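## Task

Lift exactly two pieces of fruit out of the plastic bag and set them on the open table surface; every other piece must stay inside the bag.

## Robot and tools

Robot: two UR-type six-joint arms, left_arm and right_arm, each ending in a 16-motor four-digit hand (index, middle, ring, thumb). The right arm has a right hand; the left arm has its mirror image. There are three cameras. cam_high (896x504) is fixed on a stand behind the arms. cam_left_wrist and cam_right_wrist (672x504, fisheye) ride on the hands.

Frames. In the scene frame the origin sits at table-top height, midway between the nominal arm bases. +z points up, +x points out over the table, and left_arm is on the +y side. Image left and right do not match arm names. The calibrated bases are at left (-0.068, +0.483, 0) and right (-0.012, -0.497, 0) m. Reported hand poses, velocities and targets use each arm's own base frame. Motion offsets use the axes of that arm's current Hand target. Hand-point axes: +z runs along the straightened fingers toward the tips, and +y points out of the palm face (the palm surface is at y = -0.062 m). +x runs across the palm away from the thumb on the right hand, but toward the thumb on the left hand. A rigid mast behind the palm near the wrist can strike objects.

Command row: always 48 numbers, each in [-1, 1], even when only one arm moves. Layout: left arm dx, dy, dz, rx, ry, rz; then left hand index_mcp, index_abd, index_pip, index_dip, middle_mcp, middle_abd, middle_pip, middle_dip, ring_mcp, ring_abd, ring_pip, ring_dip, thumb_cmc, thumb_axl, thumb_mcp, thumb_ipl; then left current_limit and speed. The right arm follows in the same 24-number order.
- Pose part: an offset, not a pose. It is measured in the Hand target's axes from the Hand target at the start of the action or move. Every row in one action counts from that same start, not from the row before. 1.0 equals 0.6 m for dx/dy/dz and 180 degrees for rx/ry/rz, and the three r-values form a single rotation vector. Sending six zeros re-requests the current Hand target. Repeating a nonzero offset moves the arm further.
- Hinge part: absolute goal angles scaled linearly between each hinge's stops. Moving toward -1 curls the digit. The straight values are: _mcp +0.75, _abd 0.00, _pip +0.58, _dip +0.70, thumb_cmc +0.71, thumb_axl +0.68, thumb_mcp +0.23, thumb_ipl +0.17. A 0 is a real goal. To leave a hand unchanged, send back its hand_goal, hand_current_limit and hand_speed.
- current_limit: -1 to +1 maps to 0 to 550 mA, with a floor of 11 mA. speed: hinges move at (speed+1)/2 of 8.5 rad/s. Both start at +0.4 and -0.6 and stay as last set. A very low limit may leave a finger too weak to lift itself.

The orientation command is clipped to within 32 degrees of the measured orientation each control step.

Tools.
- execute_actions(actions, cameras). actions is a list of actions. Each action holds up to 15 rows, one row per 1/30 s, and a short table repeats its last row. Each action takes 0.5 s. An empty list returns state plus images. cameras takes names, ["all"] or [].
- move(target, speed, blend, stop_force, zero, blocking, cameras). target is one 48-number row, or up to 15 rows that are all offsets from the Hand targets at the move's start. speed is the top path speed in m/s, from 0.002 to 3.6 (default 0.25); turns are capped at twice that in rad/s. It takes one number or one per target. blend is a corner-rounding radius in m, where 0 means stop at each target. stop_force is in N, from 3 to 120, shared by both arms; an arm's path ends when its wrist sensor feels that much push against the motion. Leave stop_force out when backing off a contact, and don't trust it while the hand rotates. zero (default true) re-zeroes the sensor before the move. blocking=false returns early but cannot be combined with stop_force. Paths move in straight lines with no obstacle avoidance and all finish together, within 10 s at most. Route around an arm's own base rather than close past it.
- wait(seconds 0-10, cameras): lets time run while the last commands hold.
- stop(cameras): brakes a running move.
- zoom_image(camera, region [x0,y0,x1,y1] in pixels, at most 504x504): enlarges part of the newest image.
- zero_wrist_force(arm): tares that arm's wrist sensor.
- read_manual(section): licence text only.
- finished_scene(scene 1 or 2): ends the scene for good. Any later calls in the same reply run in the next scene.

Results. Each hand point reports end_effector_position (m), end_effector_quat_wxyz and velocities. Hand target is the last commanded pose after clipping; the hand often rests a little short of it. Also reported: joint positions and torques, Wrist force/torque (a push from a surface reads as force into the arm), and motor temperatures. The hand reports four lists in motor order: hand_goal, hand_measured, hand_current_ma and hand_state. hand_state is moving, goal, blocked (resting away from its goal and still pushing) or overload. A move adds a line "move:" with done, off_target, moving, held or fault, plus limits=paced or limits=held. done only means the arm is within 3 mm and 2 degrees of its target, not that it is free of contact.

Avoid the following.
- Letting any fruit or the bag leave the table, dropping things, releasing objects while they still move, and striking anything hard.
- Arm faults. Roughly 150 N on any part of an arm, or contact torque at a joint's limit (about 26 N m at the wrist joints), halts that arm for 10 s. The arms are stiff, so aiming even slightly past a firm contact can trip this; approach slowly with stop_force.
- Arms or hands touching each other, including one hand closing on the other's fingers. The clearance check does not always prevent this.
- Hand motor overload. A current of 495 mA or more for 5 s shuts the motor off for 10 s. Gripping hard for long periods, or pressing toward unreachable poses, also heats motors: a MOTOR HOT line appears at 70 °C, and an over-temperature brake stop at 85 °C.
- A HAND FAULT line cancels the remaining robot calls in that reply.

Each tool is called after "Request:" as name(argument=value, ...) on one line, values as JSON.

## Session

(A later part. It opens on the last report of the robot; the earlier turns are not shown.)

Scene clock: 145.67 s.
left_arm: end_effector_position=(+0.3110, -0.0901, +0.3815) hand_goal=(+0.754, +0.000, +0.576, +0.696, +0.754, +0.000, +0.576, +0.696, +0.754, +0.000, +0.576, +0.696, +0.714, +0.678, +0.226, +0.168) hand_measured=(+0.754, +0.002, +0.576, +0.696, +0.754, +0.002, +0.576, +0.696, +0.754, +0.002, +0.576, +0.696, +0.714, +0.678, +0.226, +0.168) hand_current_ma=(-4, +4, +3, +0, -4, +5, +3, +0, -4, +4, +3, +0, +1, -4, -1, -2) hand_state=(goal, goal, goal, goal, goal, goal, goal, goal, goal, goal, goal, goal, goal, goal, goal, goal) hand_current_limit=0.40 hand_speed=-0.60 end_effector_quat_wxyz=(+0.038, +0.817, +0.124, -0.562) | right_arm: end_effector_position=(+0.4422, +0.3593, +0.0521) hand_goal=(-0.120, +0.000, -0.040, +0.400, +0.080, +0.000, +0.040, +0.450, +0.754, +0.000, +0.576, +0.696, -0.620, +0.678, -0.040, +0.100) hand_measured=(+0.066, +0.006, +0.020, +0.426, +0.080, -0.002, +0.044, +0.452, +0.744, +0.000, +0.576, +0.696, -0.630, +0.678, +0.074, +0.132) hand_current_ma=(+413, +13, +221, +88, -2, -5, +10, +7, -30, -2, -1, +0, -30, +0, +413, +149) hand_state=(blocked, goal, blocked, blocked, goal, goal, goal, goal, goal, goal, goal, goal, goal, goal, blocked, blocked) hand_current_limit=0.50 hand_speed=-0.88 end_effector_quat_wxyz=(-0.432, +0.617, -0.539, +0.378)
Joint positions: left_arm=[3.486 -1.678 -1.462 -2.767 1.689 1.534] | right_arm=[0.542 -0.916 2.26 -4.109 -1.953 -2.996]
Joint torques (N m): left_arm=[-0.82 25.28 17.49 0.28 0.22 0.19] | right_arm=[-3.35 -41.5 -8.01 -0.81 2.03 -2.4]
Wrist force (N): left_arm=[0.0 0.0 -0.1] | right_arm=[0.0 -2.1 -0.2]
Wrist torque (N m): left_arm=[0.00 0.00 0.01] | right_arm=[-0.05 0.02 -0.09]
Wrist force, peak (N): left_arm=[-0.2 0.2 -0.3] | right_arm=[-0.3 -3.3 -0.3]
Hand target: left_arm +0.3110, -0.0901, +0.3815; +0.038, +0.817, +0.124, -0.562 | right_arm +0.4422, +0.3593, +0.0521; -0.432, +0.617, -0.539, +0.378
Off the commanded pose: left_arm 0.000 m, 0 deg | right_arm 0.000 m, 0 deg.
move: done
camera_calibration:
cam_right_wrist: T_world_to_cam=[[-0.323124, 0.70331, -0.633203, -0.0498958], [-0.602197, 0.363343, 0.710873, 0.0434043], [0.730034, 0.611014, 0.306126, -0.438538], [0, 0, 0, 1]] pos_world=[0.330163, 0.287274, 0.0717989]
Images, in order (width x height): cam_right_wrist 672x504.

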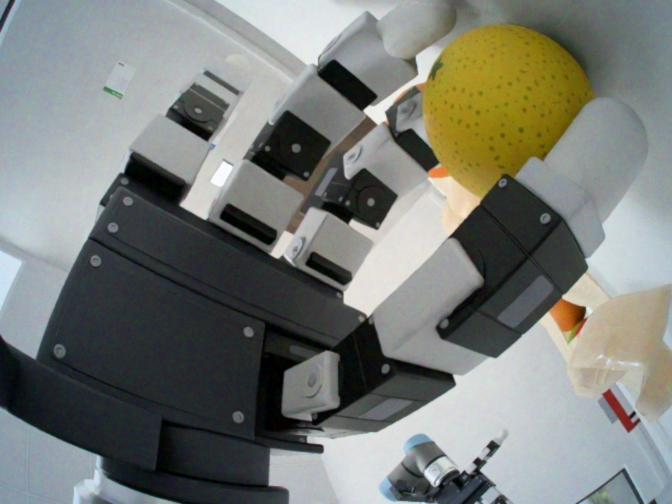

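Request:
move(target=[[0,0,0,0,0,0,0.754,0,0.576,0.696,0.754,0,0.576,0.696,0.754,0,0.576,0.696,0.714,0.678,0.226,0.168,0.4,-0.6,0,0,0,0,0,0,0.075,0,0.03,0.43,0.11,0,0.05,0.46,0.754,0,0.576,0.696,-0.62,0.678,0.085,0.135,0.3,-0.9],[0,0,0,0,0,0,0.754,0,0.576,0.696,0.754,0,0.576,0.696,0.754,0,0.576,0.696,0.714,0.678,0.226,0.168,0.4,-0.6,0,0,0,0,0,0,0.14,0,0.08,0.478,0.14,0,0.08,0.478,0.754,0,0.576,0.696,-0.571,0.678,0.19,0.168,0.3,-0.93]], cameras=["all"])

Scene clock: 149.23 s.
left_arm: end_effector_position=(+0.3110, -0.0901, +0.3815) hand_goal=(+0.754, +0.000, +0.576, +0.696, +0.754, +0.000, +0.576, +0.696, +0.754, +0.000, +0.576, +0.696, +0.714, +0.678, +0.226, +0.168) hand_measured=(+0.754, +0.002, +0.576, +0.696, +0.754, +0.002, +0.576, +0.696, +0.754, +0.002, +0.576, +0.696, +0.714, +0.678, +0.226, +0.168) hand_current_ma=(-4, +4, +3, +0, -4, +5, +3, +0, -4, +4, +3, +0, +1, -4, -1, -2) hand_state=(goal, goal, goal, goal, goal, goal, goal, goal, goal, goal, goal, goal, goal, goal, goal, goal) hand_current_limit=0.40 hand_speed=-0.60 end_effector_quat_wxyz=(+0.038, +0.817, +0.124, -0.562) | right_arm: end_effector_position=(+0.4422, +0.3593, +0.0521) hand_goal=(+0.140, +0.000, +0.080, +0.478, +0.140, +0.000, +0.080, +0.478, +0.754, +0.000, +0.576, +0.696, -0.570, +0.678, +0.190, +0.168) hand_measured=(+0.128, +0.002, +0.078, +0.476, +0.130, -0.002, +0.078, +0.476, +0.744, +0.000, +0.576, +0.696, -0.574, +0.678, +0.186, +0.166) hand_current_ma=(-36, +6, -6, -6, -29, -5, -7, -5, -30, -2, -1, +0, -8, +0, -16, -7) hand_state=(goal, goal, goal, goal, goal, goal, goal, goal, goal, goal, goal, goal, goal, goal, goal, goal) hand_current_limit=0.30 hand_speed=-0.93 end_effector_quat_wxyz=(-0.432, +0.617, -0.539, +0.378)
Joint positions: left_arm=[3.486 -1.678 -1.462 -2.767 1.689 1.534] | right_arm=[0.542 -0.916 2.26 -4.109 -1.953 -2.996]
Joint torques (N m): left_arm=[-0.76 25.48 17.21 0.29 0.24 0.26] | right_arm=[-1.41 -40.57 2.53 -1.06 2.12 -1.63]
Wrist force (N): left_arm=[0.1 0.1 -0.1] | right_arm=[0.2 -1.1 0.4]
Wrist torque (N m): left_arm=[0.02 -0.01 0.00] | right_arm=[0.04 0.02 -0.09]
Wrist force, peak (N): left_arm=[0.0 0.2 0.4] | right_arm=[-0.1 -2.3 -0.3]
Hand target: left_arm +0.3110, -0.0901, +0.3815; +0.038, +0.817, +0.124, -0.562 | right_arm +0.4422, +0.3593, +0.0521; -0.432, +0.617, -0.539, +0.378
Off the commanded pose: left_arm 0.000 m, 0 deg | right_arm 0.000 m, 0 deg.
move: done
camera_calibration:
cam_right_wrist: T_world_to_cam=[[-0.323195, 0.703279, -0.633201, -0.0498636], [-0.602213, 0.363297, 0.710883, 0.0434218], [0.729989, 0.611076, 0.306108, -0.43854], [0, 0, 0, 1]] pos_world=[0.330163, 0.287274, 0.0717988]

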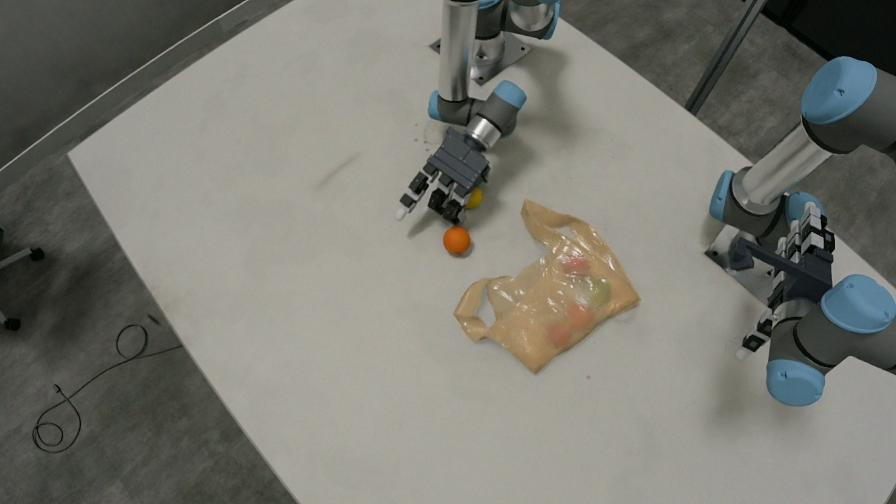

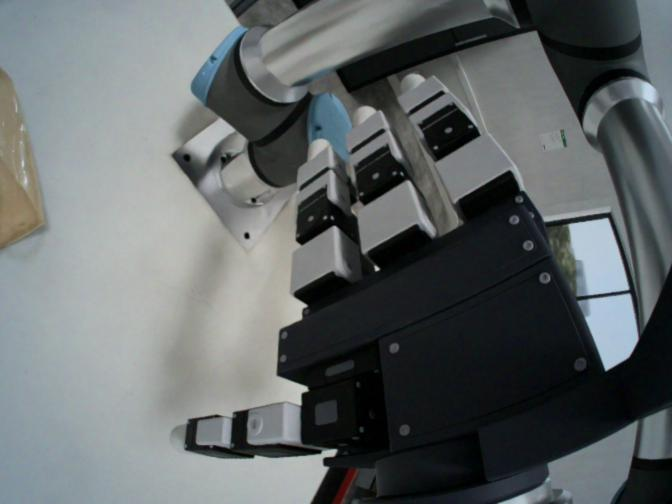

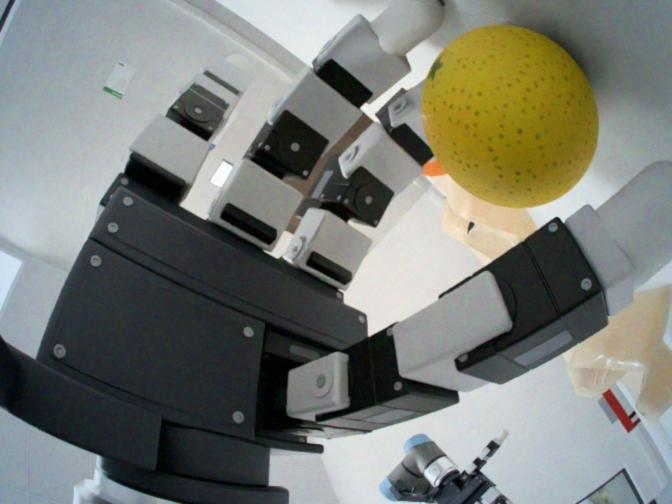

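Request:
move(target=[[0,0,0,0,0,0,0.754,0,0.576,0.696,0.754,0,0.576,0.696,0.754,0,0.576,0.696,0.714,0.678,0.226,0.168,0.4,-0.6,0,0,0,0,0,0,0.18,0,0.1,0.5,0.2,0,0.1,0.5,0.754,0,0.576,0.696,-0.571,0.678,0.3,0.2,0.3,-0.93],[0,0,0,0,0,0,0.754,0,0.576,0.696,0.754,0,0.576,0.696,0.754,0,0.576,0.696,0.714,0.678,0.226,0.168,0.4,-0.6,0,-0.11,-0.04,0,0,0,0.18,0,0.1,0.5,0.2,0,0.1,0.5,0.754,0,0.576,0.696,-0.571,0.678,0.3,0.2,0.3,-0.93]], speed=[0.1,0.07], cameras=["all"])

Request:
move(target=[0,0,0,0,0,0,0.754,0,0.576,0.696,0.754,0,0.576,0.696,0.754,0,0.576,0.696,0.714,0.678,0.226,0.168,0.4,-0.6,0,-0.16,-0.058,0,0,0,0.18,0,0.1,0.5,0.2,0,0.1,0.5,0.754,0,0.576,0.696,-0.571,0.678,0.3,0.2,0.3,-0.93], speed=0.2, cameras=["cam_high"])

Request:
zoom_image(camera="cam_high", region=[380, 120, 680, 400])

Scene clock: 152.30 s.
left_arm: end_effector_position=(+0.3110, -0.0901, +0.3815) hand_goal=(+0.754, +0.000, +0.576, +0.696, +0.754, +0.000, +0.576, +0.696, +0.754, +0.000, +0.576, +0.696, +0.714, +0.678, +0.226, +0.168) hand_measured=(+0.754, +0.002, +0.576, +0.696, +0.754, +0.002, +0.576, +0.696, +0.754, +0.002, +0.576, +0.696, +0.714, +0.678, +0.226, +0.168) hand_current_ma=(-4, +4, +3, +0, -4, +5, +3, +0, -4, +4, +3, +0, +1, -4, -1, -2) hand_state=(goal, goal, goal, goal, goal, goal, goal, goal, goal, goal, goal, goal, goal, goal, goal, goal) hand_current_limit=0.40 hand_speed=-0.60 end_effector_quat_wxyz=(+0.038, +0.817, +0.124, -0.562) | right_arm: end_effector_position=(+0.4421, +0.3594, +0.1223) hand_goal=(+0.180, +0.000, +0.100, +0.500, +0.200, +0.000, +0.100, +0.500, +0.754, +0.000, +0.576, +0.696, -0.570, +0.678, +0.300, +0.200) hand_measured=(+0.168, +0.002, +0.096, +0.498, +0.188, -0.002, +0.096, +0.498, +0.744, +0.000, +0.576, +0.696, -0.574, +0.678, +0.294, +0.198) hand_current_ma=(-39, +6, -7, -6, -33, -5, -8, -5, -30, -2, -1, +0, -8, +0, -21, -8) hand_state=(goal, goal, goal, goal, goal, goal, goal, goal, goal, goal, goal, goal, goal, goal, goal, goal) hand_current_limit=0.30 hand_speed=-0.93 end_effector_quat_wxyz=(-0.432, +0.617, -0.539, +0.378)
Joint positions: left_arm=[3.486 -1.678 -1.462 -2.767 1.689 1.534] | right_arm=[0.542 -1.12 2.265 -3.911 -1.953 -2.996]
Joint torques (N m): left_arm=[-1.06 25.58 17.04 0.34 0.12 0.18] | right_arm=[4.16 -20 -23.09 -4.35 -2.76 2]
Wrist force (N): left_arm=[-0.2 0.3 -0.2] | right_arm=[0.0 -0.9 0.4]
Wrist torque (N m): left_arm=[0.05 0.03 -0.03] | right_arm=[0.09 0.07 -0.11]
Wrist force, peak (N): left_arm=[0.1 0.4 -0.2] | right_arm=[0.0 -2.3 -1.4]
Hand target: left_arm +0.3110, -0.0901, +0.3815; +0.038, +0.817, +0.124, -0.562 | right_arm +0.4421, +0.3594, +0.1223; -0.432, +0.617, -0.539, +0.378
Off the commanded pose: left_arm 0.000 m, 0 deg | right_arm 0.000 m, 0 deg.
move: done
camera_calibration:
cam_right_wrist: T_world_to_cam=[[-0.323138, 0.703244, -0.633269, -0.00545172], [-0.602244, 0.363365, 0.710822, -0.00665004], [0.729989, 0.611076, 0.306108, -0.460047], [0, 0, 0, 1]] pos_world=[0.330063, 0.287374, 0.142099]

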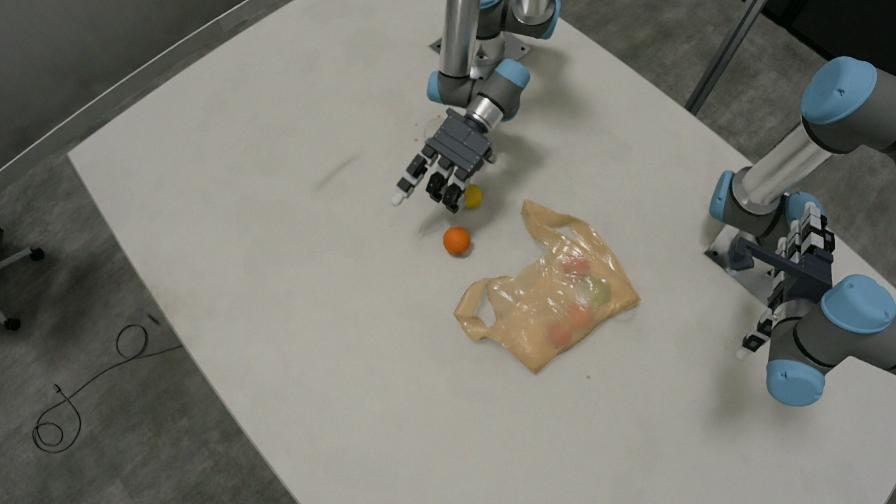

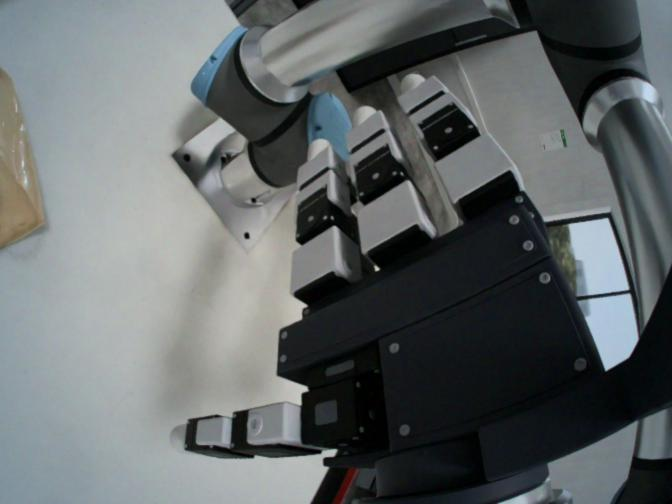

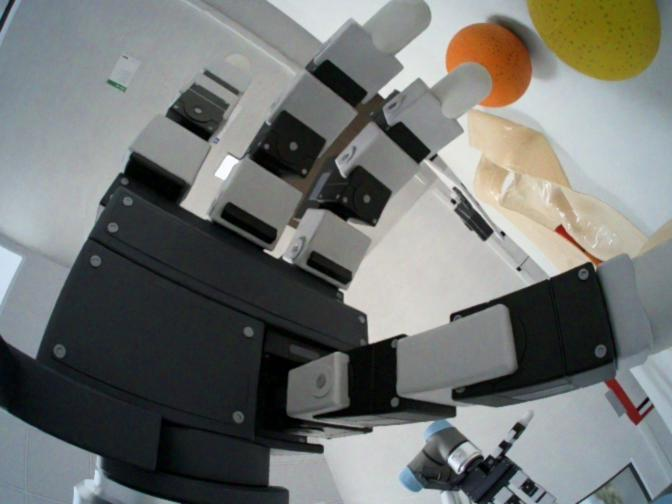

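Scene clock: 153.30 s.
left_arm: end_effector_position=(+0.3110, -0.0901, +0.3815) hand_goal=(+0.754, +0.000, +0.576, +0.696, +0.754, +0.000, +0.576, +0.696, +0.754, +0.000, +0.576, +0.696, +0.714, +0.678, +0.226, +0.168) hand_measured=(+0.754, +0.002, +0.576, +0.696, +0.754, +0.002, +0.576, +0.696, +0.754, +0.002, +0.576, +0.696, +0.714, +0.678, +0.226, +0.168) hand_current_ma=(-4, +4, +3, +0, -4, +5, +3, +0, -4, +4, +3, +0, +1, -4, -1, -2) hand_state=(goal, goal, goal, goal, goal, goal, goal, goal, goal, goal, goal, goal, goal, goal, goal, goal) hand_current_limit=0.40 hand_speed=-0.60 end_effector_quat_wxyz=(+0.038, +0.817, +0.124, -0.562) | right_arm: end_effector_position=(+0.4421, +0.3595, +0.2244) hand_goal=(+0.180, +0.000, +0.100, +0.500, +0.200, +0.000, +0.100, +0.500, +0.754, +0.000, +0.576, +0.696, -0.570, +0.678, +0.300, +0.200) hand_measured=(+0.168, +0.002, +0.096, +0.498, +0.190, -0.002, +0.096, +0.498, +0.744, +0.000, +0.576, +0.696, -0.574, +0.678, +0.294, +0.198) hand_current_ma=(-35, +6, -7, -6, -30, -5, -7, -5, -31, -2, -1, +0, -8, +0, -19, -8) hand_state=(goal, goal, goal, goal, goal, goal, goal, goal, goal, goal, goal, goal, goal, goal, goal, goal) hand_current_limit=0.30 hand_speed=-0.93 end_effector_quat_wxyz=(-0.432, +0.617, -0.539, +0.378)
Joint positions: left_arm=[3.486 -1.678 -1.462 -2.767 1.689 1.534] | right_arm=[0.542 -1.375 2.206 -3.596 -1.954 -2.996]
Joint torques (N m): left_arm=[-0.93 25.5 17.07 0.32 0.18 0.24] | right_arm=[-3.05 -30.36 -4.39 -1.26 0.66 2.21]
Wrist force (N): left_arm=[0.0 0.1 -0.1] | right_arm=[-0.2 -0.5 0.5]
Wrist torque (N m): left_arm=[0.02 0.01 -0.01] | right_arm=[0.15 0.04 -0.20]
Wrist force, peak (N): left_arm=[0.4 0.4 0.0] | right_arm=[0.0 -2.8 -0.3]
Hand target: left_arm +0.3110, -0.0901, +0.3815; +0.038, +0.817, +0.124, -0.562 | right_arm +0.4421, +0.3595, +0.2244; -0.432, +0.617, -0.539, +0.378
Off the commanded pose: left_arm 0.000 m, 0 deg | right_arm 0.000 m, 0 deg.
move: done
Images, in order (width x height): cam_high 896x504.

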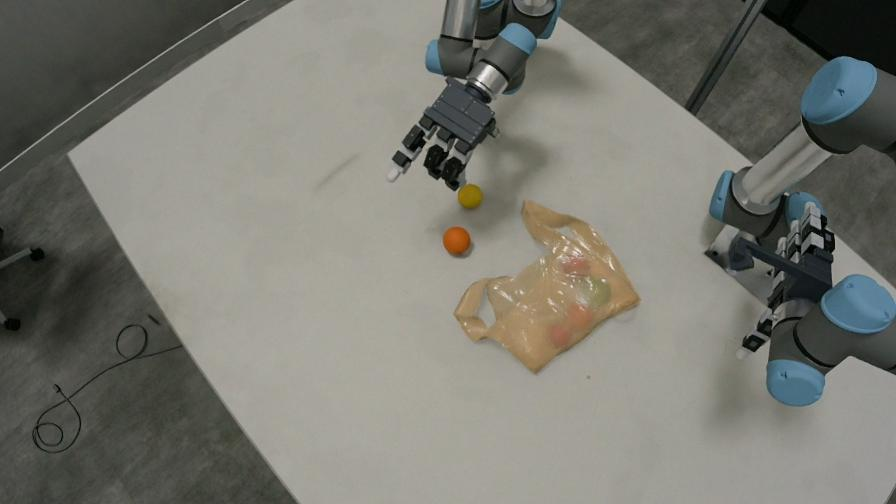

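Scaled by 1.680 from the camera's 896x504 image, which has a finer 1280x720 frame.

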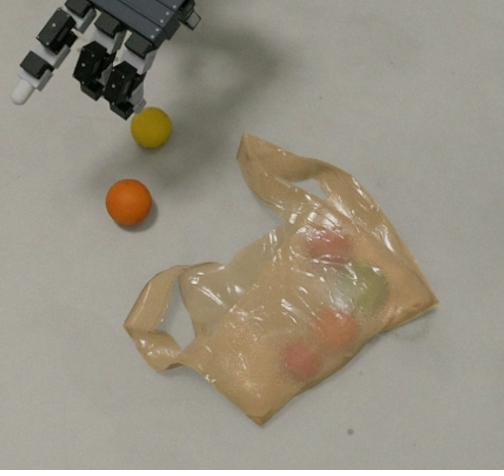

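Request:
wait(seconds=0.5, cameras=["cam_high"])

Request:
zoom_image(camera="cam_high", region=[380, 120, 680, 400])

Scene clock: 154.17 s.
left_arm: end_effector_position=(+0.3110, -0.0901, +0.3815) hand_goal=(+0.754, +0.000, +0.576, +0.696, +0.754, +0.000, +0.576, +0.696, +0.754, +0.000, +0.576, +0.696, +0.714, +0.678, +0.226, +0.168) hand_measured=(+0.754, +0.002, +0.576, +0.696, +0.754, +0.002, +0.576, +0.696, +0.754, +0.002, +0.576, +0.696, +0.714, +0.678, +0.226, +0.168) hand_current_ma=(-4, +4, +3, +0, -4, +5, +3, +0, -4, +4, +3, +0, +1, -4, -1, -2) hand_state=(goal, goal, goal, goal, goal, goal, goal, goal, goal, goal, goal, goal, goal, goal, goal, goal) hand_current_limit=0.40 hand_speed=-0.60 end_effector_quat_wxyz=(+0.038, +0.817, +0.124, -0.562) | right_arm: end_effector_position=(+0.4421, +0.3595, +0.2244) hand_goal=(+0.180, +0.000, +0.100, +0.500, +0.200, +0.000, +0.100, +0.500, +0.754, +0.000, +0.576, +0.696, -0.570, +0.678, +0.300, +0.200) hand_measured=(+0.168, +0.002, +0.096, +0.498, +0.190, -0.002, +0.096, +0.498, +0.744, +0.000, +0.576, +0.696, -0.574, +0.678, +0.294, +0.198) hand_current_ma=(-35, +6, -7, -6, -30, -5, -7, -5, -31, -2, -1, +0, -8, +0, -19, -8) hand_state=(goal, goal, goal, goal, goal, goal, goal, goal, goal, goal, goal, goal, goal, goal, goal, goal) hand_current_limit=0.30 hand_speed=-0.93 end_effector_quat_wxyz=(-0.432, +0.617, -0.539, +0.378)
Joint positions: left_arm=[3.486 -1.678 -1.462 -2.767 1.689 1.534] | right_arm=[0.542 -1.375 2.206 -3.596 -1.954 -2.996]
Joint torques (N m): left_arm=[-0.33 25.3 16.79 0.28 0.28 0.21] | right_arm=[-3.12 -33.1 -5.01 -0.85 2.11 2.31]
Wrist force (N): left_arm=[0.0 -0.1 0.0] | right_arm=[0.0 -0.9 0.5]
Wrist torque (N m): left_arm=[-0.01 0.01 0.00] | right_arm=[0.09 0.02 -0.19]
Wrist force, peak (N): left_arm=[0.2 0.3 -0.2] | right_arm=[0.1 -0.8 0.8]
Hand target: left_arm +0.3110, -0.0901, +0.3815; +0.038, +0.817, +0.124, -0.562 | right_arm +0.4421, +0.3595, +0.2244; -0.432, +0.617, -0.539, +0.378
Off the commanded pose: left_arm 0.000 m, 0 deg | right_arm 0.000 m, 0 deg.
wait: 0.50 s; at rest from the start
Images, in order (width x height): cam_high 896x504.

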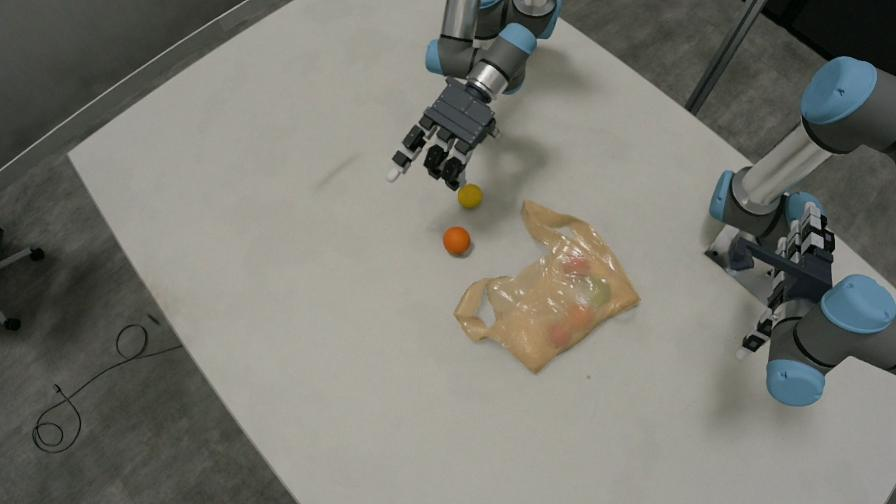

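Scaled by 1.680 from the camera's 896x504 image, which has a finer 1280x720 frame.

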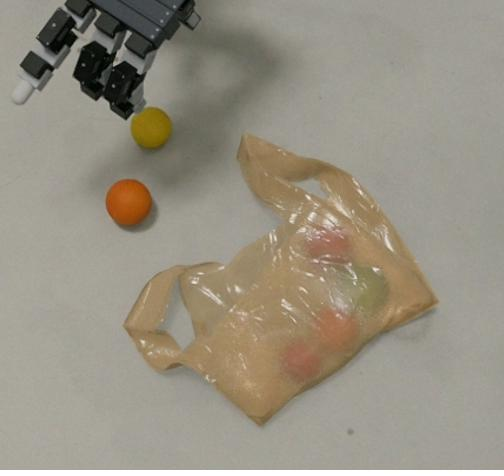

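At rest; both fruit are on the bare table and the four others are in the bag.

Request:
finished_scene(scene=1)

The scene is finished: the task was done.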